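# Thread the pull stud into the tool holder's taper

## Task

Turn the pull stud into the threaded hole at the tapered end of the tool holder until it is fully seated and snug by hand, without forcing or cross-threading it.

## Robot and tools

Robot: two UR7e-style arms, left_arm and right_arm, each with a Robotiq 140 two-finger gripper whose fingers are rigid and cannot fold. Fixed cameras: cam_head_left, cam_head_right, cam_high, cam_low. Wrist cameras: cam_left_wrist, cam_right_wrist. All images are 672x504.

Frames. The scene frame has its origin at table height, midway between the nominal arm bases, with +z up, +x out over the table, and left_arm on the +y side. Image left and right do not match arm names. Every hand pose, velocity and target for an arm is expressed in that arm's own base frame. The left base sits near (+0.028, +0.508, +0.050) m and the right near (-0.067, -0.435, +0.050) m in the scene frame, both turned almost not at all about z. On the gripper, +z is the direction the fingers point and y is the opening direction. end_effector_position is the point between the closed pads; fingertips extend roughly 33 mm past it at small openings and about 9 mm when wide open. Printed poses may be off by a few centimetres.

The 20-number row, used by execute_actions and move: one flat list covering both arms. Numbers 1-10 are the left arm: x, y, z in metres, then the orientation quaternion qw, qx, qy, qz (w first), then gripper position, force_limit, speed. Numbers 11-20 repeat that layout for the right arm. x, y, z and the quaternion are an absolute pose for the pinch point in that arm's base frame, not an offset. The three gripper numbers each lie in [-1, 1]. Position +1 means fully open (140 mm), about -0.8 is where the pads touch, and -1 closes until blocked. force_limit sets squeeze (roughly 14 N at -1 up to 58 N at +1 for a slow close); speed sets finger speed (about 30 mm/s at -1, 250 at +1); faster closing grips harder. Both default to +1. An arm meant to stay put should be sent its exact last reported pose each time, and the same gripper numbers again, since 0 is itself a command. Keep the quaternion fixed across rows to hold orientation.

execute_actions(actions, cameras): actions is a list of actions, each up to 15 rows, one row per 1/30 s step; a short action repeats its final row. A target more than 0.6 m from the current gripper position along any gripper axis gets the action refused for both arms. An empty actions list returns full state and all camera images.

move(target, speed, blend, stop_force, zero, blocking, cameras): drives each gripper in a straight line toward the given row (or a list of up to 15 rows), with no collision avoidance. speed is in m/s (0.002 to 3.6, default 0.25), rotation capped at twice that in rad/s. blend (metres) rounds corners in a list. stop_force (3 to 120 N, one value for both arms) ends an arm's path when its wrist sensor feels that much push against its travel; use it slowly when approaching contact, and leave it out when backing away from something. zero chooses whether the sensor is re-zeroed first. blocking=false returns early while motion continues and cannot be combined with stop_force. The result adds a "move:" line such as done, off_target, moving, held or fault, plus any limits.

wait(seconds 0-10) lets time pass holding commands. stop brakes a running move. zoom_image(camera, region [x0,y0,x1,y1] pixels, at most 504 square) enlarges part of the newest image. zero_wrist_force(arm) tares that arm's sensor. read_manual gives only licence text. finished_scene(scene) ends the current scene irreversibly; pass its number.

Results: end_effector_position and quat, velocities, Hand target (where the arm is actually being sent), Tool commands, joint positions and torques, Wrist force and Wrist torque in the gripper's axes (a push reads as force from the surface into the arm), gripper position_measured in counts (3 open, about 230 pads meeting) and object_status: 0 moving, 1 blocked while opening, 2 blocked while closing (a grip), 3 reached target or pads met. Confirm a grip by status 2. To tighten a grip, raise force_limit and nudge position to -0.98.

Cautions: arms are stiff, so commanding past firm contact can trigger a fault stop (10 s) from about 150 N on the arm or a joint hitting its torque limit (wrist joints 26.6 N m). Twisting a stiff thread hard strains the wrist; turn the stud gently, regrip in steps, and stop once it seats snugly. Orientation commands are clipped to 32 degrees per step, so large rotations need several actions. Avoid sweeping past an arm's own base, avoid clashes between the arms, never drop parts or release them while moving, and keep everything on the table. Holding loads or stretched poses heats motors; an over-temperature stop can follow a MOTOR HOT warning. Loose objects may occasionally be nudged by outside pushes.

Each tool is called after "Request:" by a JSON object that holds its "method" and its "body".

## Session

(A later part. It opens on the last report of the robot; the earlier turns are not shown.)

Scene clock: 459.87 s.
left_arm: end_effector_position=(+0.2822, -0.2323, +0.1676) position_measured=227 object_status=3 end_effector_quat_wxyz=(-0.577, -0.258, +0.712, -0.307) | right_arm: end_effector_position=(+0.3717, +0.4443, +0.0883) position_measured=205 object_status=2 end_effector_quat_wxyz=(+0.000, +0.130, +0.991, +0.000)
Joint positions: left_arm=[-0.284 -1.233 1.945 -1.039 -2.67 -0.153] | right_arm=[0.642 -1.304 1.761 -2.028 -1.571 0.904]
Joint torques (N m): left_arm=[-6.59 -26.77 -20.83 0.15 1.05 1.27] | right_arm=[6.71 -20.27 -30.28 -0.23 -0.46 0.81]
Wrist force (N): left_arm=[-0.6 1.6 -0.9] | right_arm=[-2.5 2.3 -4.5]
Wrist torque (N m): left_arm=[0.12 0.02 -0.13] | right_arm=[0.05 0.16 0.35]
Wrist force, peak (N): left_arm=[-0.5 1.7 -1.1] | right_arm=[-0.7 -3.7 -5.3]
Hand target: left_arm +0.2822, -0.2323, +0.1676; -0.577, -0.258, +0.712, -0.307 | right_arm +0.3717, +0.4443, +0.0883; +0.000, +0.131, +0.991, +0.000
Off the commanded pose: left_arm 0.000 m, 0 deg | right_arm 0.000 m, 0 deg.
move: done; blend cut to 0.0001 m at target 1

Request:
{"method": "move", "body": {"target": [[0.2822, -0.2323, 0.1676, -0.577, -0.258, 0.712, -0.307, -0.78, 0, 0, 0.3718, 0.4444, 0.08795, 0, 0.6088, 0.7934, 0, -1, 0, -1], [0.2822, -0.2323, 0.1676, -0.577, -0.258, 0.712, -0.307, -0.78, 0, 0, 0.3718, 0.4444, 0.0876, 0, 0.9239, 0.3827, 0, -1, 0, -1]], "speed": 0.5, "blend": [0.002, 0]}}

Scene clock: 472.20 s.
left_arm: end_effector_position=(+0.2822, -0.2323, +0.1676) position_measured=227 object_status=3 end_effector_quat_wxyz=(-0.577, -0.258, +0.712, -0.307) | right_arm: end_effector_position=(+0.3718, +0.4444, +0.0876) position_measured=205 object_status=2 end_effector_quat_wxyz=(+0.000, +0.924, +0.383, +0.000)
Joint positions: left_arm=[-0.284 -1.233 1.945 -1.039 -2.67 -0.153] | right_arm=[0.642 -1.303 1.761 -2.029 -1.571 2.998]
Joint torques (N m): left_arm=[-7.03 -28.06 -21.05 -0.12 1.15 1.18] | right_arm=[6.95 -10.04 -22.03 1.33 0.55 0.68]
Wrist force (N): left_arm=[-0.2 1.5 -0.8] | right_arm=[-0.7 2.7 -23.0]
Wrist torque (N m): left_arm=[0.09 -0.06 -0.13] | right_arm=[0.05 0.15 0.31]
Wrist force, peak (N): left_arm=[-0.7 1.7 -1.2] | right_arm=[0.7 2.7 -24.7]
Hand target: left_arm +0.2822, -0.2323, +0.1676; -0.577, -0.258, +0.712, -0.307 | right_arm +0.3718, +0.4444, +0.0876; +0.000, +0.924, +0.383, +0.000
Off the commanded pose: left_arm 0.000 m, 0 deg | right_arm 0.000 m, 0 deg.
move: done

Request:
{"method": "move", "body": {"target": [0.2822, -0.2323, 0.1676, -0.577, -0.258, 0.712, -0.307, -0.78, 0, 0, 0.3719, 0.4443, 0.0876, 0, 0.9914, -0.1305, 0, -1, 0, -1], "speed": 0.5}}

Scene clock: 485.03 s.
left_arm: end_effector_position=(+0.2822, -0.2323, +0.1676) position_measured=227 object_status=3 end_effector_quat_wxyz=(-0.577, -0.258, +0.712, -0.307) | right_arm: end_effector_position=(+0.3719, +0.4443, +0.0876) position_measured=205 object_status=2 end_effector_quat_wxyz=(+0.000, +0.991, -0.130, +0.000)
Joint positions: left_arm=[-0.284 -1.233 1.945 -1.039 -2.67 -0.153] | right_arm=[0.642 -1.303 1.762 -2.029 -1.571 4.045]
Joint torques (N m): left_arm=[-6.56 -26.65 -21.22 -0.12 1.21 1.22] | right_arm=[10.63 -16.29 -26.89 0.26 0.43 0.75]
Wrist force (N): left_arm=[-0.4 1.6 -0.8] | right_arm=[2.0 1.8 -11.9]
Wrist torque (N m): left_arm=[0.12 -0.01 -0.14] | right_arm=[0.23 0.04 0.31]
Wrist force, peak (N): left_arm=[-0.5 1.8 -0.9] | right_arm=[-2.4 4.6 -24.2]
Hand target: left_arm +0.2822, -0.2323, +0.1676; -0.577, -0.258, +0.712, -0.307 | right_arm +0.3719, +0.4443, +0.0876; +0.000, +0.991, -0.131, +0.000
Off the commanded pose: left_arm 0.000 m, 0 deg | right_arm 0.000 m, 0 deg.
move: done

Request:
{"method": "move", "body": {"target": [0.2822, -0.2323, 0.1676, -0.577, -0.258, 0.712, -0.307, -0.78, 0, 0, 0.3720, 0.4442, 0.0876, 0, 0.7934, -0.6088, 0, -1, 0, -1], "speed": 0.5}}

Scene clock: 494.10 s.
left_arm: end_effector_position=(+0.2822, -0.2323, +0.1676) position_measured=227 object_status=3 end_effector_quat_wxyz=(-0.577, -0.258, +0.712, -0.307) | right_arm: end_effector_position=(+0.3720, +0.4442, +0.0876) position_measured=205 object_status=2 end_effector_quat_wxyz=(+0.000, +0.793, -0.609, +0.000)
Joint positions: left_arm=[-0.284 -1.233 1.945 -1.039 -2.67 -0.153] | right_arm=[0.641 -1.303 1.762 -2.029 -1.571 5.092]
Joint torques (N m): left_arm=[-6.41 -27.21 -20.59 -0.33 1.18 0.99] | right_arm=[8.04 -22.79 -32.57 -1.26 -0.11 0.76]
Wrist force (N): left_arm=[-0.6 1.4 -1.0] | right_arm=[-2.1 0.6 -1.4]
Wrist torque (N m): left_arm=[0.08 0.01 -0.14] | right_arm=[0.20 0.13 0.35]
Wrist force, peak (N): left_arm=[-0.3 1.8 -1.2] | right_arm=[1.9 1.4 -15.9]
Hand target: left_arm +0.2822, -0.2323, +0.1676; -0.577, -0.258, +0.712, -0.307 | right_arm +0.3720, +0.4442, +0.0876; +0.000, +0.793, -0.609, +0.000
Off the commanded pose: left_arm 0.000 m, 0 deg | right_arm 0.000 m, 0 deg.
move: done

Request:
{"method": "move", "body": {"target": [[0.2822, -0.2323, 0.1676, -0.577, -0.258, 0.712, -0.307, -0.78, 0, 0, 0.3720, 0.4442, 0.0873, 0, 0.3827, -0.9239, 0, -1, 0, -1], [0.2822, -0.2323, 0.1676, -0.577, -0.258, 0.712, -0.307, -0.78, 0, 0, 0.3720, 0.4442, 0.0873, 0, 0.3827, -0.9239, 0, -0.5, 0, -0.5]], "speed": 0.5, "cameras": ["cam_left_wrist", "cam_right_wrist"]}}

Request:
{"method": "zoom_image", "body": {"camera": "cam_left_wrist", "region": [140, 190, 260, 310]}}

Request:
{"method": "zoom_image", "body": {"camera": "cam_right_wrist", "region": [290, 150, 430, 290]}}

Scene clock: 511.80 s.
left_arm: end_effector_position=(+0.2822, -0.2323, +0.1676) position_measured=227 object_status=3 end_effector_quat_wxyz=(-0.577, -0.258, +0.712, -0.307) | right_arm: end_effector_position=(+0.3720, +0.4442, +0.0873) position_measured=192 object_status=3 end_effector_quat_wxyz=(+0.000, -0.383, +0.924, +0.000)
Joint positions: left_arm=[-0.284 -1.233 1.945 -1.039 -2.67 -0.153] | right_arm=[0.641 -1.303 1.762 -2.03 -1.571 6.139]
Joint torques (N m): left_arm=[-6.22 -27.18 -21.16 -0.56 1.14 0.99] | right_arm=[8.29 -23.74 -32.49 -1.56 1.63 1.41]
Wrist force (N): left_arm=[-0.5 1.3 -0.8] | right_arm=[-1.6 0.6 -1.9]
Wrist torque (N m): left_arm=[0.06 0.00 -0.14] | right_arm=[0.21 0.08 0.33]
Wrist force, peak (N): left_arm=[-0.5 1.6 -1.3] | right_arm=[-2.1 2.3 1.6]
Hand target: left_arm +0.2822, -0.2323, +0.1676; -0.577, -0.258, +0.712, -0.307 | right_arm +0.3720, +0.4442, +0.0873; +0.000, -0.383, +0.924, +0.000
Off the commanded pose: left_arm 0.000 m, 0 deg | right_arm 0.000 m, 0 deg.
move: done
Images, in order (width x height): cam_left_wrist 672x504, cam_right_wrist 672x504.

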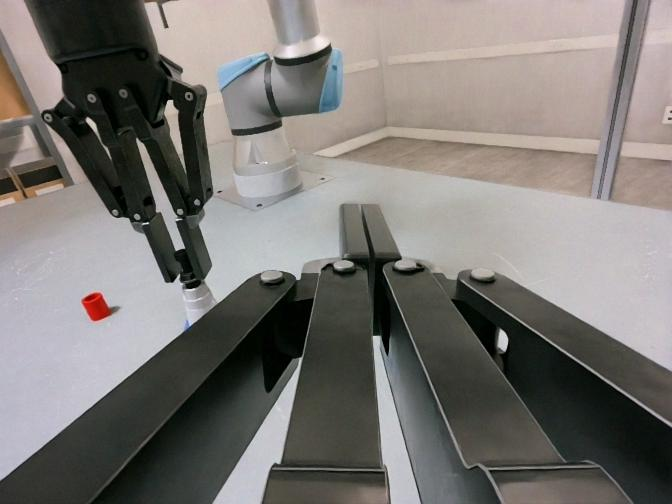

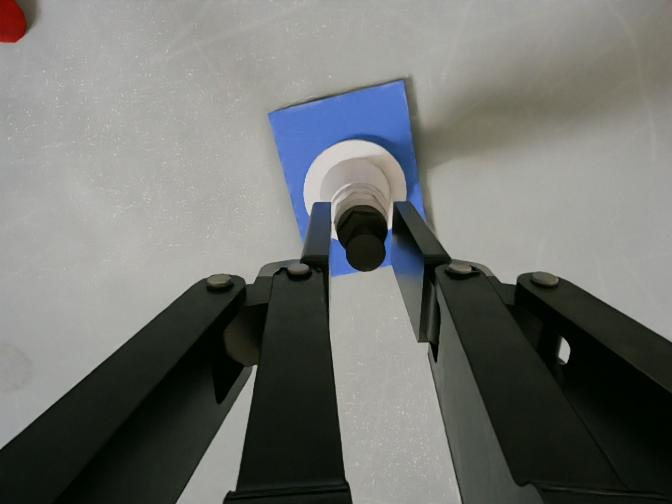

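Scaled by 4.200 from the camera's 672x504 image, which has a finer 960x720 frame.

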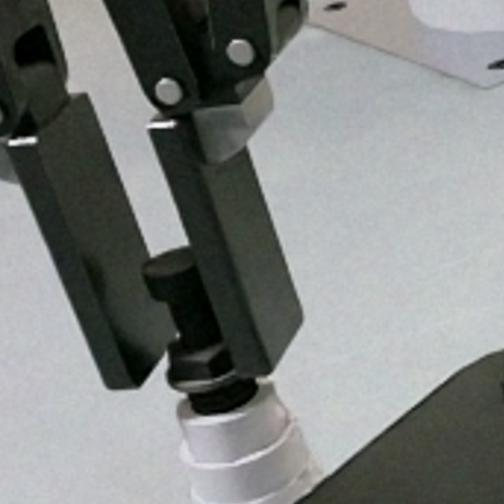

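Scaled by 3.600 from the camera's 672x504 image, which has a finer 960x720 frame.

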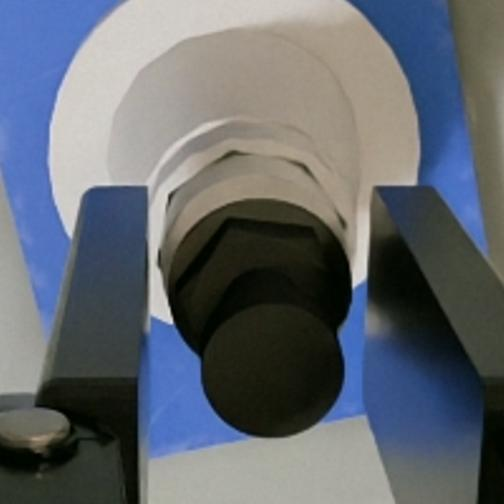

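Request:
{"method": "move", "body": {"target": [[0.2822, -0.2323, 0.1676, -0.577, -0.258, 0.712, -0.307, -0.78, 0, 0, 0.3720, 0.4442, 0.0888, 0, 0.9914, -0.1305, 0, -0.5, 0, -0.5], [0.2822, -0.2323, 0.1676, -0.577, -0.258, 0.712, -0.307, -0.78, 0, 0, 0.3720, 0.4442, 0.0888, 0, 0.6088, 0.7934, 0, -0.5, 0, -0.5], [0.2822, -0.2323, 0.1676, -0.577, -0.258, 0.712, -0.307, -0.78, 0, 0, 0.3720, 0.4442, 0.0888, 0, -0.3827, 0.9239, 0, -0.5, 0, -0.5], [0.2822, -0.2323, 0.1676, -0.577, -0.258, 0.712, -0.307, -0.78, 0, 0, 0.3720, 0.4442, 0.0888, 0, -0.9914, 0.1305, 0, -0.5, 0, -0.5], [0.2822, -0.2323, 0.1676, -0.577, -0.258, 0.712, -0.307, -0.78, 0, 0, 0.3720, 0.4442, 0.0888, 0, -0.6088, -0.7934, 0, -0.5, 0, -0.5], [0.2822, -0.2323, 0.1676, -0.577, -0.258, 0.712, -0.307, -0.78, 0, 0, 0.3720, 0.4442, 0.0888, 0, 0.0305, -0.9995, 0, -0.5, 0, -0.5], [0.2822, -0.2323, 0.1676, -0.577, -0.258, 0.712, -0.307, -0.78, 0, 0, 0.3720, 0.4442, 0.0888, 0, 0.0305, -0.9995, 0, -1, 0, -1]], "speed": [1.1, 1.1, 1.1, 1.1, 1.1, 1.1, 0.25], "blend": [0.002, 0.002, 0.002, 0.002, 0.002, 0, 0], "cameras": ["cam_left_wrist", "cam_right_wrist"]}}

Request:
{"method": "zoom_image", "body": {"camera": "cam_left_wrist", "region": [140, 190, 260, 310]}}

Request:
{"method": "zoom_image", "body": {"camera": "cam_right_wrist", "region": [290, 150, 430, 290]}}

Scene clock: 581.10 s.
left_arm: end_effector_position=(+0.2822, -0.2323, +0.1676) position_measured=227 object_status=3 end_effector_quat_wxyz=(-0.577, -0.258, +0.712, -0.307) | right_arm: end_effector_position=(+0.3720, +0.4442, +0.0888) position_measured=207 object_status=0 end_effector_quat_wxyz=(+0.000, -0.030, +1.000, +0.000)
Joint positions: left_arm=[-0.284 -1.233 1.945 -1.039 -2.67 -0.153] | right_arm=[0.641 -1.304 1.76 -2.026 -1.571 -5.703]
Joint torques (N m): left_arm=[-6.8 -26.97 -21.19 -1 1.17 0.9] | right_arm=[2.76 -44.86 -17.55 -1.76 -1.77 -1.41]
Wrist force (N): left_arm=[-0.5 1.4 -1.0] | right_arm=[-2.4 1.5 -5.0]
Wrist torque (N m): left_arm=[0.08 -0.01 -0.13] | right_arm=[0.06 0.08 0.19]
Wrist force, peak (N): left_arm=[-0.4 1.5 -1.4] | right_arm=[-2.8 1.5 -5.5]
Hand target: left_arm +0.2822, -0.2323, +0.1676; -0.577, -0.258, +0.712, -0.307 | right_arm +0.3720, +0.4442, +0.0888; +0.000, -0.031, +1.000, +0.000
Off the commanded pose: left_arm 0.000 m, 0 deg | right_arm 0.000 m, 0 deg.
move: done
Images, in order (width x height): cam_left_wrist 672x504, cam_right_wrist 672x504.

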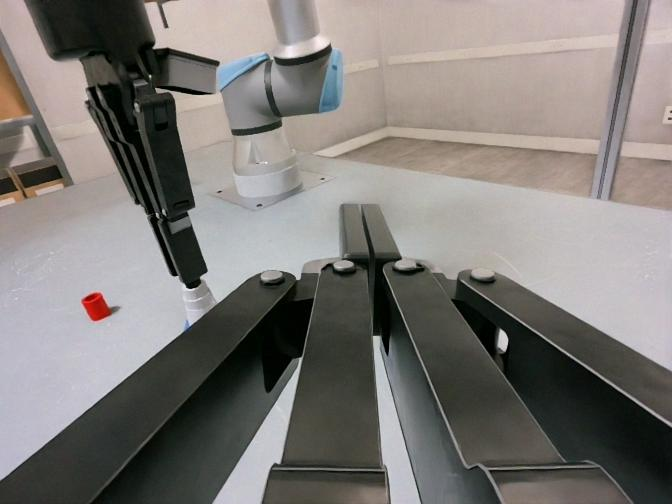

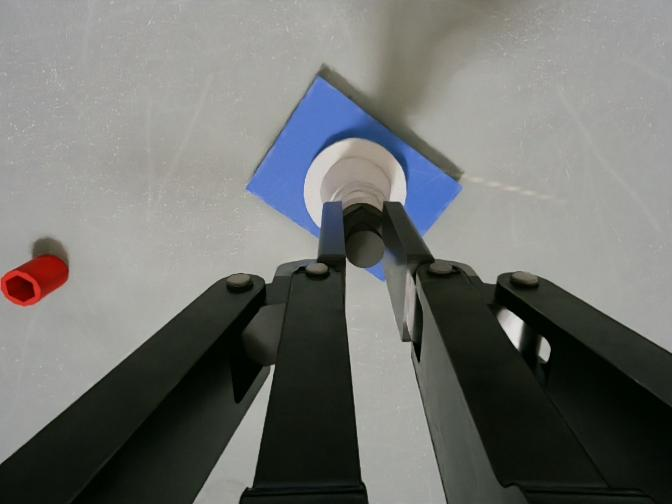

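Scaled by 4.200 from the camera's 672x504 image, which has a finer 960x720 frame.

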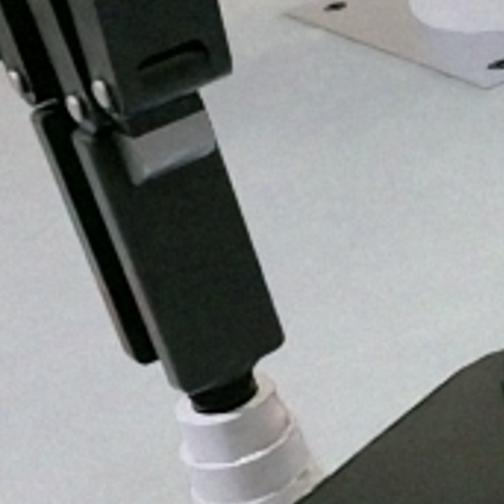

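Scaled by 3.600 from the camera's 672x504 image, which has a finer 960x720 frame.

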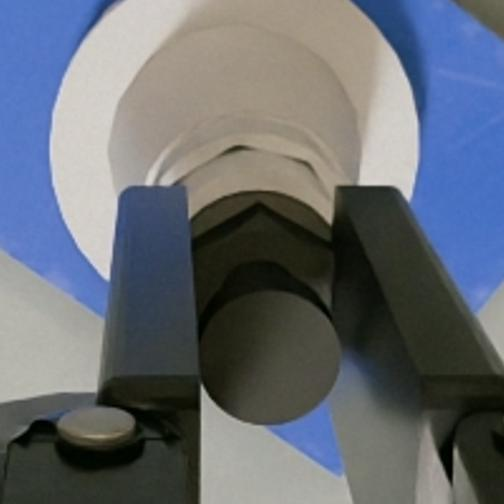

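Request:
{"method": "move", "body": {"target": [[0.2822, -0.2323, 0.1676, -0.577, -0.258, 0.712, -0.307, -0.78, 0, 0, 0.3720, 0.4442, 0.08855, 0, -0.4733, -0.8809, 0, -1, 0, -1], [0.2822, -0.2323, 0.1676, -0.577, -0.258, 0.712, -0.307, -0.78, 0, 0, 0.3720, 0.4442, 0.0883, 0, -0.8504, -0.5262, 0, -1, 0, -1]], "speed": 0.6, "blend": [0.002, 0]}}

Scene clock: 605.13 s.
left_arm: end_effector_position=(+0.2822, -0.2323, +0.1676) position_measured=227 object_status=3 end_effector_quat_wxyz=(-0.577, -0.258, +0.712, -0.307) | right_arm: end_effector_position=(+0.3720, +0.4442, +0.0883) position_measured=207 object_status=2 end_effector_quat_wxyz=(+0.000, +0.850, +0.526, +0.000)
Joint positions: left_arm=[-0.284 -1.233 1.945 -1.039 -2.67 -0.153] | right_arm=[0.642 -1.304 1.761 -2.028 -1.571 -3.609]
Joint torques (N m): left_arm=[-6.52 -27.31 -20.7 -1.23 1.14 0.87] | right_arm=[0.45 -28.35 -37.22 -2.18 -1.85 0.68]
Wrist force (N): left_arm=[-0.5 1.5 -0.9] | right_arm=[-0.3 -3.3 6.2]
Wrist torque (N m): left_arm=[0.10 -0.01 -0.13] | right_arm=[0.38 0.19 0.35]
Wrist force, peak (N): left_arm=[-0.5 1.8 -0.9] | right_arm=[-0.3 -3.3 6.2]
Hand target: left_arm +0.2822, -0.2323, +0.1676; -0.577, -0.258, +0.712, -0.307 | right_arm +0.3720, +0.4442, +0.0883; +0.000, +0.850, +0.526, +0.000
Off the commanded pose: left_arm 0.000 m, 0 deg | right_arm 0.000 m, 0 deg.
move: done

Request:
{"method": "move", "body": {"target": [[0.2822, -0.2323, 0.1676, -0.577, -0.258, 0.712, -0.307, -0.78, 0, 0, 0.3720, 0.4444, 0.08785, 0, -0.9995, -0.0305, 0, -1, 0, -1], [0.2822, -0.2323, 0.1676, -0.577, -0.258, 0.712, -0.307, -0.78, 0, 0, 0.3720, 0.4444, 0.0875, 0, -0.8809, 0.4733, 0, -1, 0, -1], [0.2822, -0.2323, 0.1676, -0.577, -0.258, 0.712, -0.307, -0.78, 0, 0, 0.3720, 0.4444, 0.08715, 0, -0.5262, 0.8504, 0, -1, 0, -1], [0.2822, -0.2323, 0.1676, -0.577, -0.258, 0.712, -0.307, -0.78, 0, 0, 0.3720, 0.4444, 0.0868, 0, -0.0305, 0.9995, 0, -1, 0, -1]], "speed": 0.7, "blend": [0.002, 0.002, 0.002, 0]}}

Scene clock: 635.53 s.
left_arm: end_effector_position=(+0.2822, -0.2323, +0.1676) position_measured=227 object_status=3 end_effector_quat_wxyz=(-0.577, -0.258, +0.712, -0.307) | right_arm: end_effector_position=(+0.3720, +0.4444, +0.0868) position_measured=207 object_status=2 end_effector_quat_wxyz=(+0.000, -0.031, +1.000, +0.000)
Joint positions: left_arm=[-0.284 -1.233 1.945 -1.039 -2.67 -0.153] | right_arm=[0.642 -1.302 1.762 -2.031 -1.571 0.581]
Joint torques (N m): left_arm=[-6.98 -27.14 -20.97 -1.48 1.19 0.76] | right_arm=[4.59 -26 -34.23 -0.8 -0.03 0.63]
Wrist force (N): left_arm=[-0.6 1.6 -1.0] | right_arm=[-5.4 1.5 5.3]
Wrist torque (N m): left_arm=[0.13 0.01 -0.14] | right_arm=[0.05 0.16 0.35]
Wrist force, peak (N): left_arm=[-0.3 1.8 -1.1] | right_arm=[-9.4 -2.3 9.1]
Hand target: left_arm +0.2822, -0.2323, +0.1676; -0.577, -0.258, +0.712, -0.307 | right_arm +0.3720, +0.4444, +0.0868; +0.000, -0.030, +1.000, +0.000
Off the commanded pose: left_arm 0.000 m, 0 deg | right_arm 0.000 m, 0 deg.
move: done

Request:
{"method": "move", "body": {"target": [[0.2822, -0.2323, 0.1676, -0.577, -0.258, 0.712, -0.307, -0.78, 0, 0, 0.3721, 0.4444, 0.0864, 0, 0.4733, 0.8809, 0, -1, 0, -1], [0.2822, -0.2323, 0.1676, -0.577, -0.258, 0.712, -0.307, -0.78, 0, 0, 0.3721, 0.4444, 0.08603, 0, 0.8504, 0.5262, 0, -1, 0, -1], [0.2822, -0.2323, 0.1676, -0.577, -0.258, 0.712, -0.307, -0.78, 0, 0, 0.3721, 0.4444, 0.08567, 0, 0.9995, 0.0305, 0, -1, 0, -1], [0.2822, -0.2323, 0.1676, -0.577, -0.258, 0.712, -0.307, -0.78, 0, 0, 0.3721, 0.4444, 0.08531, 0, 0.8809, -0.4733, 0, -1, 0, -1], [0.2822, -0.2323, 0.1676, -0.577, -0.258, 0.712, -0.307, -0.78, 0, 0, 0.3721, 0.4444, 0.08495, 0, 0.5262, -0.8504, 0, -1, 0, -1]], "speed": 0.8, "blend": [0.002, 0.002, 0.002, 0.002, 0]}}

Scene clock: 659.80 s.
left_arm: end_effector_position=(+0.2822, -0.2323, +0.1676) position_measured=227 object_status=3 end_effector_quat_wxyz=(-0.577, -0.258, +0.712, -0.307) | right_arm: end_effector_position=(+0.3721, +0.4444, +0.0849) position_measured=207 object_status=2 end_effector_quat_wxyz=(+0.000, -0.526, +0.850, +0.000)
Joint positions: left_arm=[-0.284 -1.233 1.945 -1.039 -2.67 -0.153] | right_arm=[0.642 -1.3 1.765 -2.036 -1.571 5.816]
Joint torques (N m): left_arm=[-6.31 -27.41 -20.58 -1.77 1.06 0.72] | right_arm=[3.51 -29.85 -34.5 0.18 -1.55 0.69]
Wrist force (N): left_arm=[-0.3 1.3 -0.9] | right_arm=[-12.2 1.1 11.1]
Wrist torque (N m): left_arm=[0.05 -0.04 -0.13] | right_arm=[0.24 0.21 0.34]
Wrist force, peak (N): left_arm=[-0.5 1.8 -1.0] | right_arm=[-10.0 -2.2 13.2]
Hand target: left_arm +0.2822, -0.2323, +0.1676; -0.577, -0.258, +0.712, -0.307 | right_arm +0.3721, +0.4444, +0.0849; +0.000, -0.526, +0.850, +0.000
Off the commanded pose: left_arm 0.000 m, 0 deg | right_arm 0.000 m, 0 deg.
move: done

Request:
{"method": "move", "body": {"target": [[0.2822, -0.2323, 0.1676, -0.577, -0.258, 0.712, -0.307, -0.78, 0, 0, 0.3721, 0.4444, 0.08495, 0, 0.5262, -0.8504, 0, -0.5, 0, -0.5], [0.2822, -0.2323, 0.1676, -0.577, -0.258, 0.712, -0.307, -0.78, 0, 0, 0.3719, 0.4447, 0.0849, 0, 0.9995, 0.0305, 0, -0.5, 0, -0.5], [0.2822, -0.2323, 0.1676, -0.577, -0.258, 0.712, -0.307, -0.78, 0, 0, 0.3719, 0.4447, 0.0849, 0, 0.4733, 0.8809, 0, -0.5, 0, -0.5], [0.2822, -0.2323, 0.1676, -0.577, -0.258, 0.712, -0.307, -0.78, 0, 0, 0.3719, 0.4447, 0.0849, 0, -0.5262, 0.8504, 0, -0.5, 0, -0.5], [0.2822, -0.2323, 0.1676, -0.577, -0.258, 0.712, -0.307, -0.78, 0, 0, 0.3719, 0.4447, 0.0849, 0, -0.9995, -0.0305, 0, -0.5, 0, -0.5], [0.2822, -0.2323, 0.1676, -0.577, -0.258, 0.712, -0.307, -0.78, 0, 0, 0.3719, 0.4447, 0.0849, 0, -0.4733, -0.8809, 0, -0.5, 0, -0.5], [0.2822, -0.2323, 0.1676, -0.577, -0.258, 0.712, -0.307, -0.78, 0, 0, 0.3719, 0.4447, 0.0849, 0, 0.0305, -0.9995, 0, -0.5, 0, -0.5], [0.2822, -0.2323, 0.1676, -0.577, -0.258, 0.712, -0.307, -0.78, 0, 0, 0.3719, 0.4447, 0.0849, 0, 0.0305, -0.9995, 0, -1, 0, -1]], "speed": [0.25, 1.1, 1.1, 1.1, 1.1, 1.1, 1.1, 0.25], "blend": [0, 0.002, 0.002, 0.002, 0.002, 0.002, 0, 0], "cameras": ["cam_left_wrist", "cam_right_wrist"]}}

Request:
{"method": "zoom_image", "body": {"camera": "cam_left_wrist", "region": [140, 190, 260, 310]}}

Request:
{"method": "zoom_image", "body": {"camera": "cam_right_wrist", "region": [290, 150, 430, 290]}}

Scene clock: 706.37 s.
left_arm: end_effector_position=(+0.2822, -0.2323, +0.1676) position_measured=227 object_status=3 end_effector_quat_wxyz=(-0.577, -0.258, +0.712, -0.307) | right_arm: end_effector_position=(+0.3719, +0.4447, +0.0849) position_measured=207 object_status=0 end_effector_quat_wxyz=(+0.000, -0.030, +1.000, +0.000)
Joint positions: left_arm=[-0.284 -1.233 1.945 -1.039 -2.67 -0.153] | right_arm=[0.642 -1.299 1.765 -2.036 -1.571 -5.702]
Joint torques (N m): left_arm=[-6.64 -26.68 -20.83 -2.15 1.04 0.47] | right_arm=[-1.56 -43.91 -18.55 -2.15 -1.22 -1.41]
Wrist force (N): left_arm=[-0.4 1.5 -1.1] | right_arm=[-1.5 -3.1 -5.8]
Wrist torque (N m): left_arm=[0.10 -0.02 -0.13] | right_arm=[0.05 0.17 0.20]
Wrist force, peak (N): left_arm=[-0.5 1.6 -1.2] | right_arm=[-12.2 1.1 11.7]
Hand target: left_arm +0.2822, -0.2323, +0.1676; -0.577, -0.258, +0.712, -0.307 | right_arm +0.3719, +0.4447, +0.0849; +0.000, -0.031, +1.000, +0.000
Off the commanded pose: left_arm 0.000 m, 0 deg | right_arm 0.000 m, 0 deg.
move: done
Images, in order (width x height): cam_left_wrist 672x504, cam_right_wrist 672x504.

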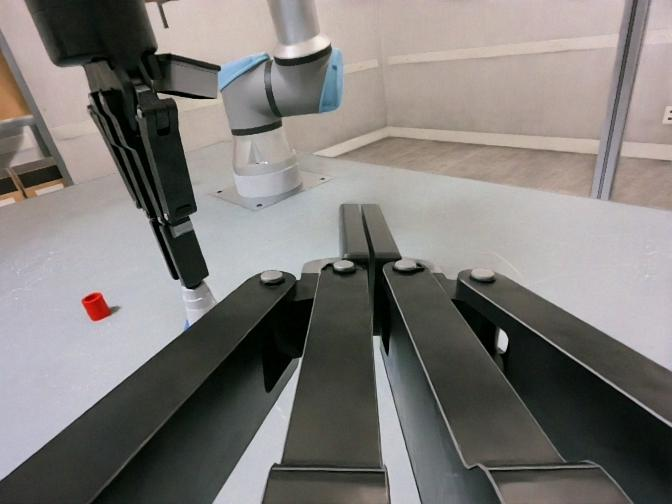

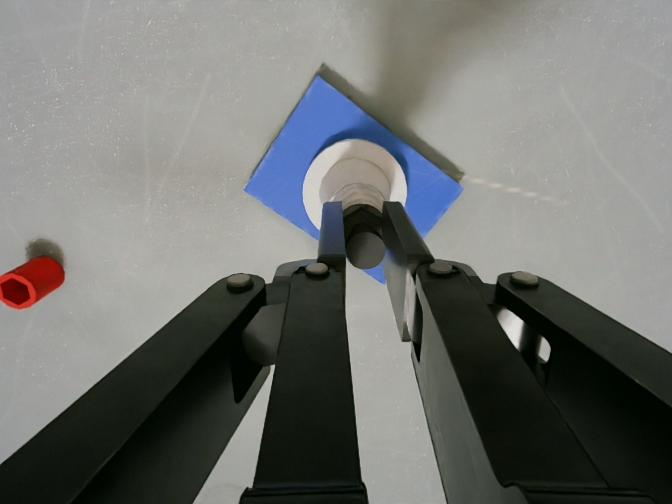

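Scaled by 4.200 from the camera's 672x504 image, which has a finer 960x720 frame.

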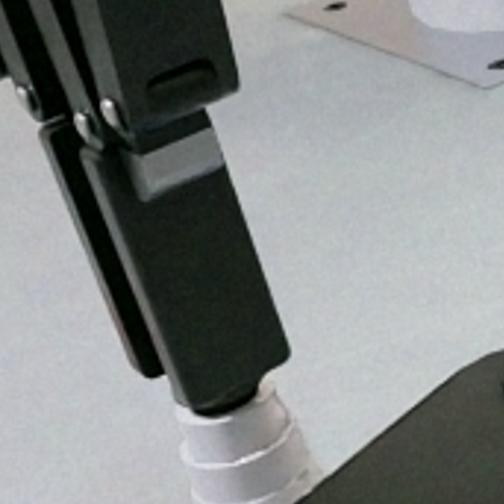

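Scaled by 3.600 from the camera's 672x504 image, which has a finer 960x720 frame.

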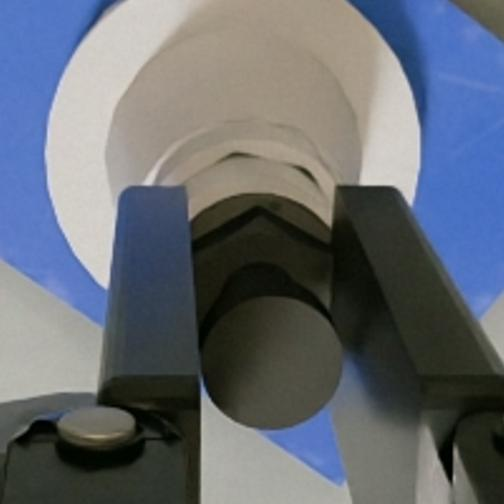

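Request:
{"method": "move", "body": {"target": [[0.2822, -0.2323, 0.1676, -0.577, -0.258, 0.712, -0.307, -0.78, 0, 0, 0.3719, 0.4445, 0.0846, 0, -0.4733, -0.8809, 0, -1, 0, -1], [0.2822, -0.2323, 0.1676, -0.577, -0.258, 0.712, -0.307, -0.78, 0, 0, 0.3719, 0.4445, 0.08425, 0, -0.8504, -0.5262, 0, -1, 0, -1]], "speed": 0.8, "blend": [0.002, 0]}}

Scene clock: 732.00 s.
left_arm: end_effector_position=(+0.2822, -0.2323, +0.1676) position_measured=227 object_status=3 end_effector_quat_wxyz=(-0.577, -0.258, +0.712, -0.307) | right_arm: end_effector_position=(+0.3719, +0.4445, +0.0842) position_measured=207 object_status=2 end_effector_quat_wxyz=(+0.000, +0.850, +0.526, +0.000)
Joint positions: left_arm=[-0.284 -1.233 1.945 -1.039 -2.67 -0.153] | right_arm=[0.642 -1.299 1.766 -2.038 -1.571 -3.608]
Joint torques (N m): left_arm=[-6.67 -26.56 -20.87 -2.4 1.11 0.46] | right_arm=[7.3 -23.47 -33.15 -1.28 -0.25 0.71]
Wrist force (N): left_arm=[-0.4 1.6 -0.9] | right_arm=[-1.8 -0.2 -0.7]
Wrist torque (N m): left_arm=[0.11 -0.02 -0.13] | right_arm=[-0.01 0.16 0.34]
Wrist force, peak (N): left_arm=[-0.5 1.8 -1.1] | right_arm=[-1.7 -4.1 -8.3]
Hand target: left_arm +0.2822, -0.2323, +0.1676; -0.577, -0.258, +0.712, -0.307 | right_arm +0.3719, +0.4445, +0.0842; +0.000, +0.850, +0.526, +0.000
Off the commanded pose: left_arm 0.000 m, 0 deg | right_arm 0.000 m, 0 deg.
move: done

Request:
{"method": "move", "body": {"target": [[0.2822, -0.2323, 0.1676, -0.577, -0.258, 0.712, -0.307, -0.78, 0, 0, 0.3719, 0.4445, 0.0839, 0, -0.9995, -0.0305, 0, -1, 0, -1], [0.2822, -0.2323, 0.1676, -0.577, -0.258, 0.712, -0.307, -0.78, 0, 0, 0.3719, 0.4445, 0.08355, 0, -0.8809, 0.4733, 0, -1, 0, -1], [0.2822, -0.2323, 0.1676, -0.577, -0.258, 0.712, -0.307, -0.78, 0, 0, 0.3719, 0.4445, 0.0832, 0, -0.5262, 0.8504, 0, -1, 0, -1], [0.2822, -0.2323, 0.1676, -0.577, -0.258, 0.712, -0.307, -0.78, 0, 0, 0.3719, 0.4445, 0.08285, 0, -0.0305, 0.9995, 0, -1, 0, -1], [0.2822, -0.2323, 0.1676, -0.577, -0.258, 0.712, -0.307, -0.78, 0, 0, 0.3719, 0.4445, 0.0825, 0, 0.4733, 0.8809, 0, -1, 0, -1], [0.2822, -0.2323, 0.1676, -0.577, -0.258, 0.712, -0.307, -0.78, 0, 0, 0.3719, 0.4445, 0.08215, 0, 0.8504, 0.5262, 0, -1, 0, -1]], "speed": 0.8, "blend": [0.002, 0.002, 0.002, 0.002, 0.002, 0]}}

Scene clock: 753.40 s.
left_arm: end_effector_position=(+0.2822, -0.2323, +0.1676) position_measured=227 object_status=3 end_effector_quat_wxyz=(-0.577, -0.258, +0.712, -0.307) | right_arm: end_effector_position=(+0.3719, +0.4445, +0.0821) position_measured=207 object_status=2 end_effector_quat_wxyz=(+0.000, +0.850, +0.526, +0.000)
Joint positions: left_arm=[-0.284 -1.233 1.945 -1.039 -2.67 -0.153] | right_arm=[0.642 -1.297 1.769 -2.043 -1.571 2.675]
Joint torques (N m): left_arm=[-6.81 -26.71 -20.46 -2.72 0.99 0.28] | right_arm=[3.93 -26.97 -34.88 -1.3 -0.27 0.7]
Wrist force (N): left_arm=[-0.5 1.5 -1.0] | right_arm=[-0.1 1.2 4.8]
Wrist torque (N m): left_arm=[0.10 -0.01 -0.13] | right_arm=[-0.01 0.16 0.35]
Wrist force, peak (N): left_arm=[-0.5 1.8 -1.3] | right_arm=[-0.8 3.8 7.7]
Hand target: left_arm +0.2822, -0.2323, +0.1676; -0.577, -0.258, +0.712, -0.307 | right_arm +0.3719, +0.4445, +0.0821; +0.000, +0.850, +0.526, +0.000
Off the commanded pose: left_arm 0.000 m, 0 deg | right_arm 0.000 m, 0 deg.
move: done

Request:
{"method": "move", "body": {"target": [[0.2822, -0.2323, 0.1676, -0.577, -0.258, 0.712, -0.307, -0.78, 0, 0, 0.3719, 0.4445, 0.0815, 0, 0.9734, -0.2292, 0, -1, 0, -1], [0.2822, -0.2323, 0.1676, -0.577, -0.258, 0.712, -0.307, -0.78, 0, 0, 0.3719, 0.4445, 0.08095, 0, 0.5262, -0.8504, 0, -1, 0, -1], [0.2822, -0.2323, 0.1676, -0.577, -0.258, 0.712, -0.307, -0.78, 0, 0, 0.3719, 0.4445, 0.08095, 0, 0.5262, -0.8504, 0, -0.5, 0, -0.5], [0.2822, -0.2323, 0.1676, -0.577, -0.258, 0.712, -0.307, -0.78, 0, 0, 0.3719, 0.4445, 0.08095, 0, 0.9118, 0.4107, 0, -0.5, 0, -0.5], [0.2822, -0.2323, 0.1676, -0.577, -0.258, 0.712, -0.307, -0.78, 0, 0, 0.3719, 0.4445, 0.08095, 0, -0.2882, 0.9576, 0, -0.5, 0, -0.5], [0.2822, -0.2323, 0.1676, -0.577, -0.258, 0.712, -0.307, -0.78, 0, 0, 0.3719, 0.4445, 0.08095, 0, -0.987, -0.1607, 0, -0.5, 0, -0.5], [0.2822, -0.2323, 0.1676, -0.577, -0.258, 0.712, -0.307, -0.78, 0, 0, 0.3719, 0.4445, 0.08095, 0, 0.0305, -0.9995, 0, -0.5, 0, -0.5], [0.2822, -0.2323, 0.1676, -0.577, -0.258, 0.712, -0.307, -0.78, 0, 0, 0.3719, 0.4445, 0.08095, 0, 0.0305, -0.9995, 0, -1, 0, -1]], "speed": [0.8, 0.8, 0.25, 1.3, 1.3, 1.3, 1.3, 0.25], "blend": [0.002, 0, 0, 0.002, 0.002, 0.002, 0, 0]}}

Scene clock: 799.03 s.
left_arm: end_effector_position=(+0.2822, -0.2323, +0.1676) position_measured=227 object_status=3 end_effector_quat_wxyz=(-0.577, -0.258, +0.712, -0.307) | right_arm: end_effector_position=(+0.3719, +0.4445, +0.0810) position_measured=207 object_status=0 end_effector_quat_wxyz=(+0.000, -0.030, +1.000, +0.000)
Joint positions: left_arm=[-0.284 -1.233 1.945 -1.039 -2.67 -0.153] | right_arm=[0.642 -1.295 1.771 -2.046 -1.571 -5.702]
Joint torques (N m): left_arm=[-6.81 -26.48 -20.77 -2.66 1.15 0.33] | right_arm=[3.01 -43.16 -18.29 -1.9 -1.95 -1.05]
Wrist force (N): left_arm=[-0.3 1.4 -1.0] | right_arm=[-0.9 -0.8 -8.6]
Wrist torque (N m): left_arm=[0.09 -0.04 -0.13] | right_arm=[0.01 0.12 0.03]
Wrist force, peak (N): left_arm=[-0.3 1.6 -1.2] | right_arm=[0.4 -0.6 10.8]
Hand target: left_arm +0.2822, -0.2323, +0.1676; -0.577, -0.258, +0.712, -0.307 | right_arm +0.3719, +0.4445, +0.0810; +0.000, -0.031, +1.000, +0.000
Off the commanded pose: left_arm 0.000 m, 0 deg | right_arm 0.000 m, 0 deg.
move: done

Request:
{"method": "move", "body": {"target": [[0.2822, -0.2323, 0.1676, -0.577, -0.258, 0.712, -0.307, -0.78, 0, 0, 0.3719, 0.4445, 0.0803, 0, -0.7744, -0.6327, 0, -1, 0, -1], [0.2822, -0.2323, 0.1676, -0.577, -0.258, 0.712, -0.307, -0.78, 0, 0, 0.3719, 0.4445, 0.0797, 0, -0.9734, 0.2292, 0, -1, 0, -1]], "speed": 0.8, "blend": [0.002, 0], "cameras": ["cam_left_wrist"]}}

Request:
{"method": "zoom_image", "body": {"camera": "cam_left_wrist", "region": [160, 250, 230, 320]}}

Scene clock: 813.70 s.
left_arm: end_effector_position=(+0.2822, -0.2323, +0.1676) position_measured=227 object_status=3 end_effector_quat_wxyz=(-0.577, -0.258, +0.712, -0.307) | right_arm: end_effector_position=(+0.3719, +0.4445, +0.0797) position_measured=207 object_status=2 end_effector_quat_wxyz=(+0.000, +0.973, -0.229, +0.000)
Joint positions: left_arm=[-0.284 -1.233 1.945 -1.039 -2.67 -0.153] | right_arm=[0.642 -1.294 1.772 -2.049 -1.571 -2.037]
Joint torques (N m): left_arm=[-6.9 -27.15 -20.7 -2.69 1.1 0.25] | right_arm=[1.87 -24.07 -30.85 -0.7 -1.19 0.9]
Wrist force (N): left_arm=[-0.1 1.5 -1.2] | right_arm=[-3.0 -1.8 -2.3]
Wrist torque (N m): left_arm=[0.09 -0.08 -0.14] | right_arm=[0.12 0.17 0.03]
Wrist force, peak (N): left_arm=[-0.3 1.9 -0.8] | right_arm=[-3.1 -2.8 -7.8]
Hand target: left_arm +0.2822, -0.2323, +0.1676; -0.577, -0.258, +0.712, -0.307 | right_arm +0.3719, +0.4445, +0.0797; +0.000, +0.973, -0.229, +0.000
Off the commanded pose: left_arm 0.000 m, 0 deg | right_arm 0.000 m, 0 deg.
move: done
Images, in order (width x height): cam_left_wrist 672x504.

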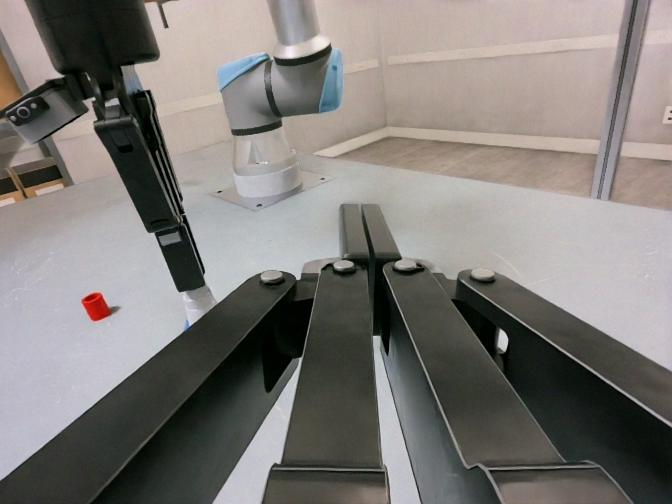

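Scaled by 7.200 from the camera's 672x504 image, which has a finer 960x720 frame.

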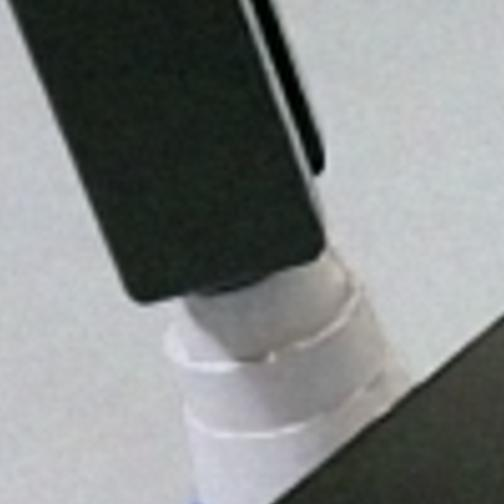

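Request:
{"method": "move", "body": {"target": [0.2822, -0.2323, 0.1676, -0.577, -0.258, 0.712, -0.307, -0.78, 0, 0, 0.3719, 0.4445, 0.0792, 0, -0.5262, 0.8504, 0, -1, 0, -1], "speed": 0.6}}

Scene clock: 821.03 s.
left_arm: end_effector_position=(+0.2822, -0.2323, +0.1676) position_measured=227 object_status=3 end_effector_quat_wxyz=(-0.577, -0.258, +0.712, -0.307) | right_arm: end_effector_position=(+0.3719, +0.4445, +0.0792) position_measured=207 object_status=2 end_effector_quat_wxyz=(+0.000, -0.526, +0.850, +0.000)
Joint positions: left_arm=[-0.284 -1.233 1.945 -1.039 -2.67 -0.153] | right_arm=[0.642 -1.293 1.773 -2.05 -1.571 -0.466]
Joint torques (N m): left_arm=[-6.48 -27.22 -20.91 -2.57 1.06 0.2] | right_arm=[2.47 -22.5 -31.16 -0.68 -0.14 1.17]
Wrist force (N): left_arm=[-0.6 1.4 -1.0] | right_arm=[-2.4 -0.7 -3.6]
Wrist torque (N m): left_arm=[0.07 0.01 -0.13] | right_arm=[0.09 0.10 -0.16]
Wrist force, peak (N): left_arm=[-0.7 1.6 -1.2] | right_arm=[-2.4 -1.1 -6.8]
Hand target: left_arm +0.2822, -0.2323, +0.1676; -0.577, -0.258, +0.712, -0.307 | right_arm +0.3719, +0.4445, +0.0792; +0.000, -0.526, +0.850, +0.000
Off the commanded pose: left_arm 0.000 m, 0 deg | right_arm 0.000 m, 0 deg.
move: done

Request:
{"method": "move", "body": {"target": [0.2822, -0.2323, 0.1676, -0.577, -0.258, 0.712, -0.307, -0.78, 0, 0, 0.3719, 0.4445, 0.07895, 0, -0.0305, 0.9995, 0, -1, 0, -1], "speed": 0.5}}

Scene clock: 829.90 s.
left_arm: end_effector_position=(+0.2822, -0.2323, +0.1676) position_measured=227 object_status=3 end_effector_quat_wxyz=(-0.577, -0.258, +0.712, -0.307) | right_arm: end_effector_position=(+0.3719, +0.4445, +0.0790) position_measured=207 object_status=2 end_effector_quat_wxyz=(+0.000, -0.031, +1.000, +0.000)
Joint positions: left_arm=[-0.284 -1.233 1.945 -1.039 -2.67 -0.153] | right_arm=[0.642 -1.293 1.773 -2.051 -1.571 0.581]
Joint torques (N m): left_arm=[-5.95 -26.77 -20.75 -2.61 1.1 0.04] | right_arm=[3.44 -19 -30.69 -1.02 -0.38 1.34]
Wrist force (N): left_arm=[-0.2 1.5 -1.0] | right_arm=[-0.2 -0.9 -7.8]
Wrist torque (N m): left_arm=[0.09 -0.05 -0.13] | right_arm=[-0.01 0.09 -0.17]
Wrist force, peak (N): left_arm=[-0.4 1.9 -1.2] | right_arm=[-0.2 -0.9 -7.8]
Hand target: left_arm +0.2822, -0.2323, +0.1676; -0.577, -0.258, +0.712, -0.307 | right_arm +0.3719, +0.4445, +0.0789; +0.000, -0.030, +1.000, +0.000
Off the commanded pose: left_arm 0.000 m, 0 deg | right_arm 0.000 m, 0 deg.
move: done

Request:
{"method": "wait", "body": {"seconds": 0.1, "cameras": ["cam_left_wrist", "cam_right_wrist"]}}

Request:
{"method": "zoom_image", "body": {"camera": "cam_left_wrist", "region": [160, 240, 230, 310]}}

Request:
{"method": "zoom_image", "body": {"camera": "cam_right_wrist", "region": [290, 150, 430, 290]}}

Scene clock: 837.10 s.
left_arm: end_effector_position=(+0.2822, -0.2323, +0.1676) position_measured=227 object_status=3 end_effector_quat_wxyz=(-0.577, -0.258, +0.712, -0.307) | right_arm: end_effector_position=(+0.3719, +0.4445, +0.0790) position_measured=207 object_status=2 end_effector_quat_wxyz=(+0.000, -0.030, +1.000, +0.000)
Joint positions: left_arm=[-0.284 -1.233 1.945 -1.039 -2.67 -0.153] | right_arm=[0.642 -1.293 1.773 -2.051 -1.571 0.581]
Joint torques (N m): left_arm=[-6.22 -26.75 -21.29 -2.64 1.05 0.03] | right_arm=[-7.61 -18.83 -29.92 -1.11 1.57 1.85]
Wrist force (N): left_arm=[-0.5 1.4 -0.7] | right_arm=[0.0 -1.1 -7.9]
Wrist torque (N m): left_arm=[0.08 0.00 -0.13] | right_arm=[-0.01 0.08 -0.18]
Wrist force, peak (N): left_arm=[-0.7 1.6 -1.1] | right_arm=[-0.2 -1.1 -8.5]
Hand target: left_arm +0.2822, -0.2323, +0.1676; -0.577, -0.258, +0.712, -0.307 | right_arm +0.3719, +0.4445, +0.0789; +0.000, -0.030, +1.000, +0.000
Tool commands: left_gripper/position=-0.78 left_gripper/force_limit=+0.0 left_gripper/speed=+0.0 right_gripper/position=-1.0 right_gripper/force_limit=+0.0 right_gripper/speed=-1.0
Off the commanded pose: left_arm 0.000 m, 0 deg | right_arm 0.000 m, 0 deg.
wait: 0.10 s; at rest from the start
Images, in order (width x height): cam_left_wrist 672x504, cam_right_wrist 672x504.

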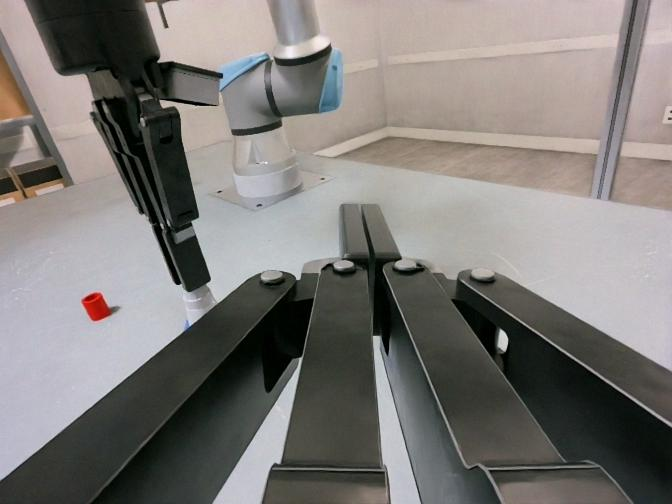

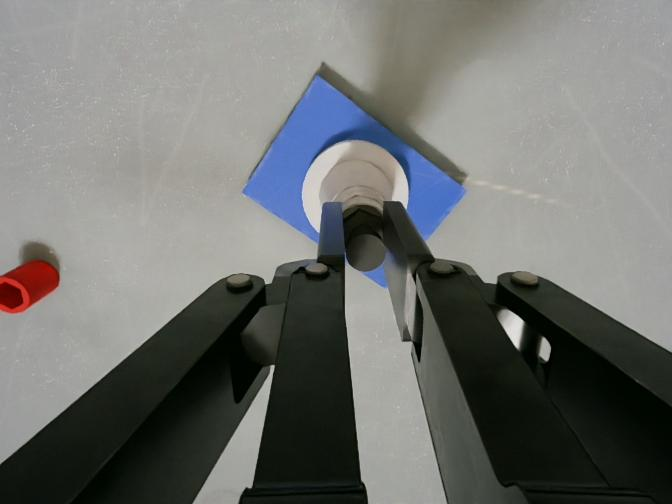

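Scaled by 7.200 from the camera's 672x504 image, which has a finer 960x720 frame.

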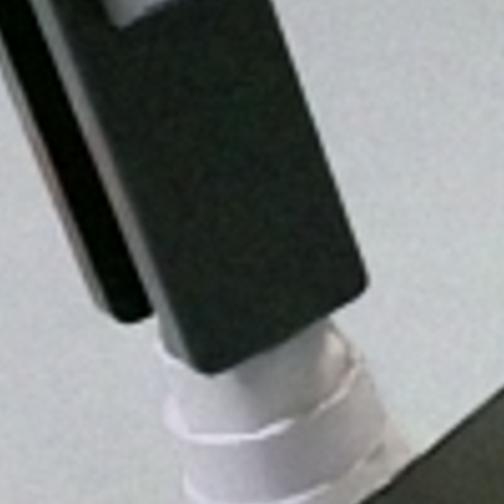

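Scaled by 3.600 from the camera's 672x504 image, which has a finer 960x720 frame.

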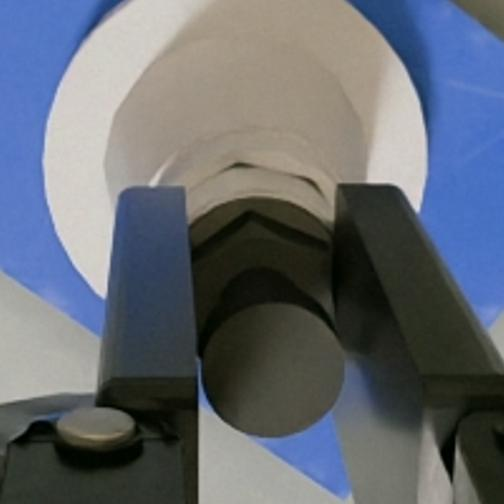

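Request:
{"method": "move", "body": {"target": [0.2822, -0.2323, 0.1676, -0.577, -0.258, 0.712, -0.307, -0.78, 0, 0, 0.3719, 0.4445, 0.07875, 0, 0.4733, 0.8809, 0, -1, 0, -1], "speed": 0.5}}

Scene clock: 848.30 s.
left_arm: end_effector_position=(+0.2822, -0.2323, +0.1676) position_measured=227 object_status=3 end_effector_quat_wxyz=(-0.577, -0.258, +0.712, -0.307) | right_arm: end_effector_position=(+0.3719, +0.4445, +0.0788) position_measured=207 object_status=2 end_effector_quat_wxyz=(+0.000, +0.473, +0.881, +0.000)
Joint positions: left_arm=[-0.284 -1.233 1.945 -1.039 -2.67 -0.153] | right_arm=[0.642 -1.293 1.774 -2.051 -1.571 1.628]
Joint torques (N m): left_arm=[-6.28 -26.39 -20.94 -2.67 1.22 0.02] | right_arm=[2.28 -20.68 -30.82 -1.07 -0.61 1.24]
Wrist force (N): left_arm=[-0.6 1.2 -0.5] | right_arm=[-0.8 -0.1 -4.3]
Wrist torque (N m): left_arm=[0.03 0.01 -0.13] | right_arm=[0.03 0.07 -0.17]
Wrist force, peak (N): left_arm=[-0.3 1.8 -1.1] | right_arm=[-0.2 -1.0 -8.4]
Hand target: left_arm +0.2822, -0.2323, +0.1676; -0.577, -0.258, +0.712, -0.307 | right_arm +0.3719, +0.4445, +0.0787; +0.000, +0.473, +0.881, +0.000
Off the commanded pose: left_arm 0.000 m, 0 deg | right_arm 0.000 m, 0 deg.
move: done

Request:
{"method": "move", "body": {"target": [0.2822, -0.2323, 0.1676, -0.577, -0.258, 0.712, -0.307, -0.78, 0, 0, 0.3719, 0.4445, 0.07845, 0, 0.8504, 0.5262, 0, -1, 0, -1], "speed": 0.5}}

Scene clock: 855.63 s.
left_arm: end_effector_position=(+0.2822, -0.2323, +0.1676) position_measured=227 object_status=3 end_effector_quat_wxyz=(-0.577, -0.258, +0.712, -0.307) | right_arm: end_effector_position=(+0.3719, +0.4445, +0.0785) position_measured=207 object_status=2 end_effector_quat_wxyz=(+0.000, +0.850, +0.526, +0.000)
Joint positions: left_arm=[-0.284 -1.233 1.945 -1.039 -2.67 -0.153] | right_arm=[0.642 -1.293 1.774 -2.052 -1.571 2.675]
Joint torques (N m): left_arm=[-6.78 -26.9 -20.87 -2.62 1.12 0.01] | right_arm=[2.66 -17.01 -27.52 -0.62 -0.86 1.32]
Wrist force (N): left_arm=[-0.5 1.8 -0.8] | right_arm=[-2.3 -1.9 -11.9]
Wrist torque (N m): left_arm=[0.15 0.00 -0.13] | right_arm=[-0.01 0.14 -0.19]
Wrist force, peak (N): left_arm=[-0.6 1.7 -1.1] | right_arm=[-2.3 -1.9 -11.9]
Hand target: left_arm +0.2822, -0.2323, +0.1676; -0.577, -0.258, +0.712, -0.307 | right_arm +0.3719, +0.4445, +0.0784; +0.000, +0.850, +0.526, +0.000
Off the commanded pose: left_arm 0.000 m, 0 deg | right_arm 0.000 m, 0 deg.
move: done

Request:
{"method": "move", "body": {"target": [0.2822, -0.2323, 0.1676, -0.577, -0.258, 0.712, -0.307, -0.78, 0, 0, 0.3719, 0.4445, 0.07835, 0, 0.9995, 0.0305, 0, -1, 0, -1], "speed": 0.5}}

Scene clock: 865.77 s.
left_arm: end_effector_position=(+0.2822, -0.2323, +0.1676) position_measured=227 object_status=3 end_effector_quat_wxyz=(-0.577, -0.258, +0.712, -0.307) | right_arm: end_effector_position=(+0.3719, +0.4445, +0.0784) position_measured=207 object_status=2 end_effector_quat_wxyz=(+0.000, +1.000, +0.031, +0.000)
Joint positions: left_arm=[-0.284 -1.233 1.945 -1.039 -2.67 -0.153] | right_arm=[0.642 -1.293 1.774 -2.052 -1.571 3.722]
Joint torques (N m): left_arm=[-6.82 -27.35 -20.84 -2.64 1.11 -0.08] | right_arm=[4.56 -13.33 -26.11 -0.56 -0.3 1.35]
Wrist force (N): left_arm=[-0.4 1.4 -0.8] | right_arm=[-4.3 2.1 -17.9]
Wrist torque (N m): left_arm=[0.07 -0.01 -0.13] | right_arm=[0.03 0.20 -0.25]
Wrist force, peak (N): left_arm=[-0.3 1.7 -1.1] | right_arm=[-4.3 2.1 -17.9]
Hand target: left_arm +0.2822, -0.2323, +0.1676; -0.577, -0.258, +0.712, -0.307 | right_arm +0.3719, +0.4445, +0.0783; +0.000, +1.000, +0.030, +0.000
Off the commanded pose: left_arm 0.000 m, 0 deg | right_arm 0.000 m, 0 deg.
move: done

Request:
{"method": "wait", "body": {"seconds": 0.1, "cameras": ["cam_right_wrist", "cam_left_wrist"]}}

Request:
{"method": "zoom_image", "body": {"camera": "cam_right_wrist", "region": [310, 180, 410, 280]}}

Request:
{"method": "zoom_image", "body": {"camera": "cam_left_wrist", "region": [160, 250, 230, 320]}}

Scene clock: 874.43 s.
left_arm: end_effector_position=(+0.2822, -0.2323, +0.1676) position_measured=227 object_status=3 end_effector_quat_wxyz=(-0.577, -0.258, +0.712, -0.307) | right_arm: end_effector_position=(+0.3719, +0.4445, +0.0784) position_measured=207 object_status=2 end_effector_quat_wxyz=(+0.000, +1.000, +0.030, +0.000)
Joint positions: left_arm=[-0.284 -1.233 1.945 -1.039 -2.67 -0.153] | right_arm=[0.642 -1.293 1.774 -2.052 -1.571 3.723]
Joint torques (N m): left_arm=[-6.68 -27.05 -20.54 -2.66 1.23 -0.15] | right_arm=[-7.82 -12.6 -21.02 -3.2 1.62 2.02]
Wrist force (N): left_arm=[-0.6 1.2 -0.7] | right_arm=[-5.3 2.8 -20.2]
Wrist torque (N m): left_arm=[0.04 0.02 -0.14] | right_arm=[0.05 0.23 -0.26]
Wrist force, peak (N): left_arm=[-0.7 1.7 -1.0] | right_arm=[-5.0 2.9 -20.5]
Hand target: left_arm +0.2822, -0.2323, +0.1676; -0.577, -0.258, +0.712, -0.307 | right_arm +0.3719, +0.4445, +0.0783; +0.000, +1.000, +0.030, +0.000
Tool commands: left_gripper/position=-0.78 left_gripper/force_limit=+0.0 left_gripper/speed=+0.0 right_gripper/position=-1.0 right_gripper/force_limit=+0.0 right_gripper/speed=-1.0
Off the commanded pose: left_arm 0.000 m, 0 deg | right_arm 0.000 m, 0 deg.
wait: 0.10 s; at rest from the start
Images, in order (width x height): cam_left_wrist 672x504, cam_right_wrist 672x504.

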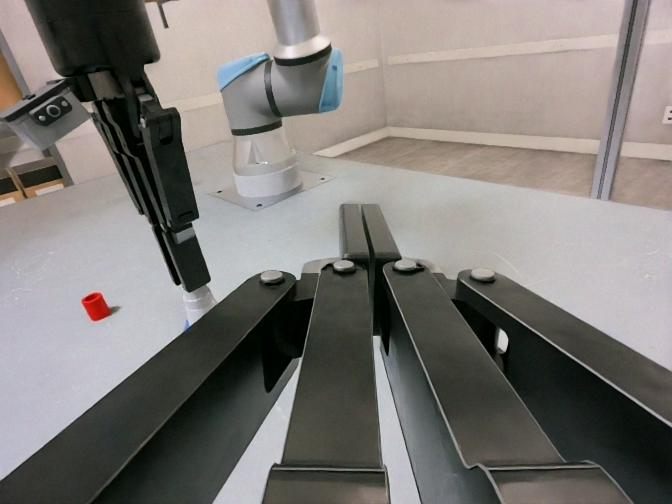

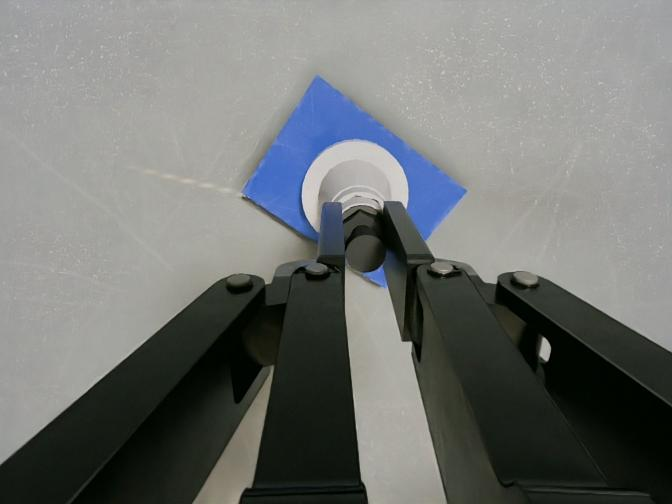

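Scaled by 5.040 from the camera's 672x504 image, which has a finer 960x720 frame.

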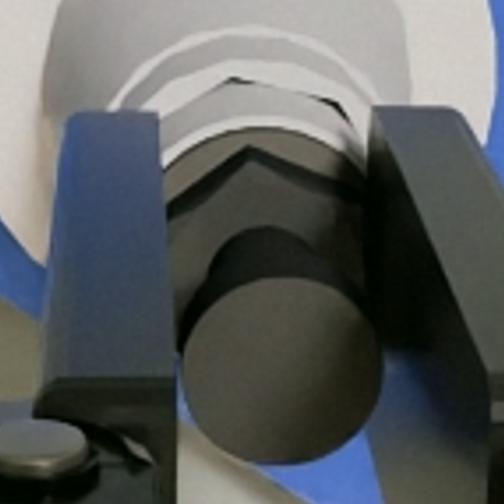

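Scaled by 7.200 from the camera's 672x504 image, which has a finer 960x720 frame.

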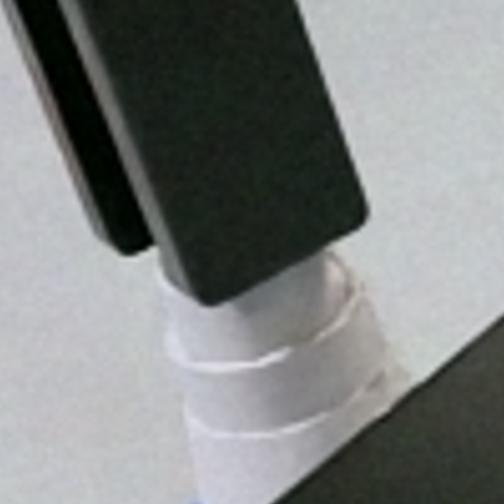

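Request:
{"method": "move", "body": {"target": [0.2822, -0.2323, 0.1676, -0.577, -0.258, 0.712, -0.307, -0.78, 0, 0, 0.3719, 0.4445, 0.0785, 0, 0.9734, -0.2292, 0, -1, 0, -1], "speed": 0.4, "cameras": ["cam_right_wrist"]}}

Request:
{"method": "zoom_image", "body": {"camera": "cam_right_wrist", "region": [310, 180, 410, 280]}}

Scene clock: 920.70 s.
left_arm: end_effector_position=(+0.2822, -0.2323, +0.1676) position_measured=227 object_status=3 end_effector_quat_wxyz=(-0.577, -0.258, +0.712, -0.307) | right_arm: end_effector_position=(+0.3719, +0.4445, +0.0785) position_measured=207 object_status=2 end_effector_quat_wxyz=(+0.000, +0.973, -0.229, +0.000)
Joint positions: left_arm=[-0.284 -1.233 1.945 -1.039 -2.67 -0.153] | right_arm=[0.642 -1.293 1.774 -2.052 -1.571 4.246]
Joint torques (N m): left_arm=[-6.87 -26.85 -20.86 -2.57 1.19 -0.32] | right_arm=[5.71 -22.07 -29.83 -0.73 -1.99 1.04]
Wrist force (N): left_arm=[-0.1 1.2 -1.2] | right_arm=[-3.7 -0.4 -7.1]
Wrist torque (N m): left_arm=[0.05 -0.06 -0.13] | right_arm=[0.15 0.15 0.00]
Wrist force, peak (N): left_arm=[-0.8 1.7 -1.0] | right_arm=[-5.1 2.7 -20.5]
Hand target: left_arm +0.2822, -0.2323, +0.1676; -0.577, -0.258, +0.712, -0.307 | right_arm +0.3719, +0.4445, +0.0785; +0.000, +0.973, -0.229, +0.000
Off the commanded pose: left_arm 0.000 m, 0 deg | right_arm 0.000 m, 0 deg.
move: done
Images, in order (width x height): cam_right_wrist 672x504.

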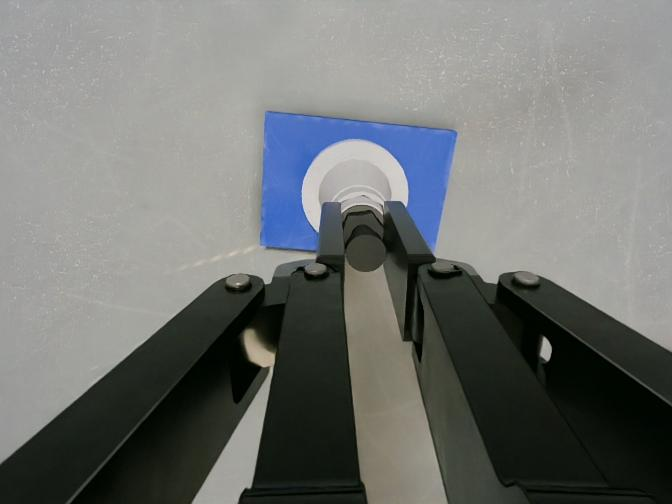

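Scaled by 5.040 from the camera's 672x504 image, which has a finer 960x720 frame.

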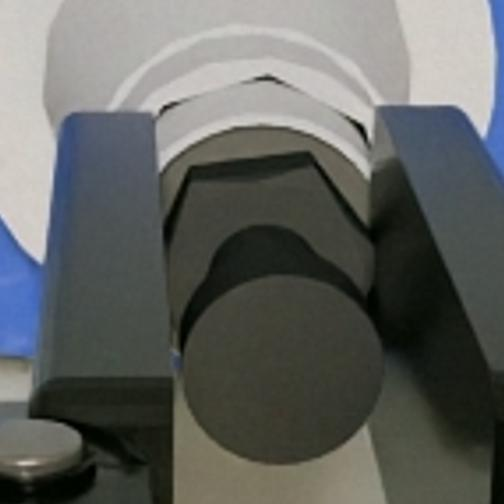

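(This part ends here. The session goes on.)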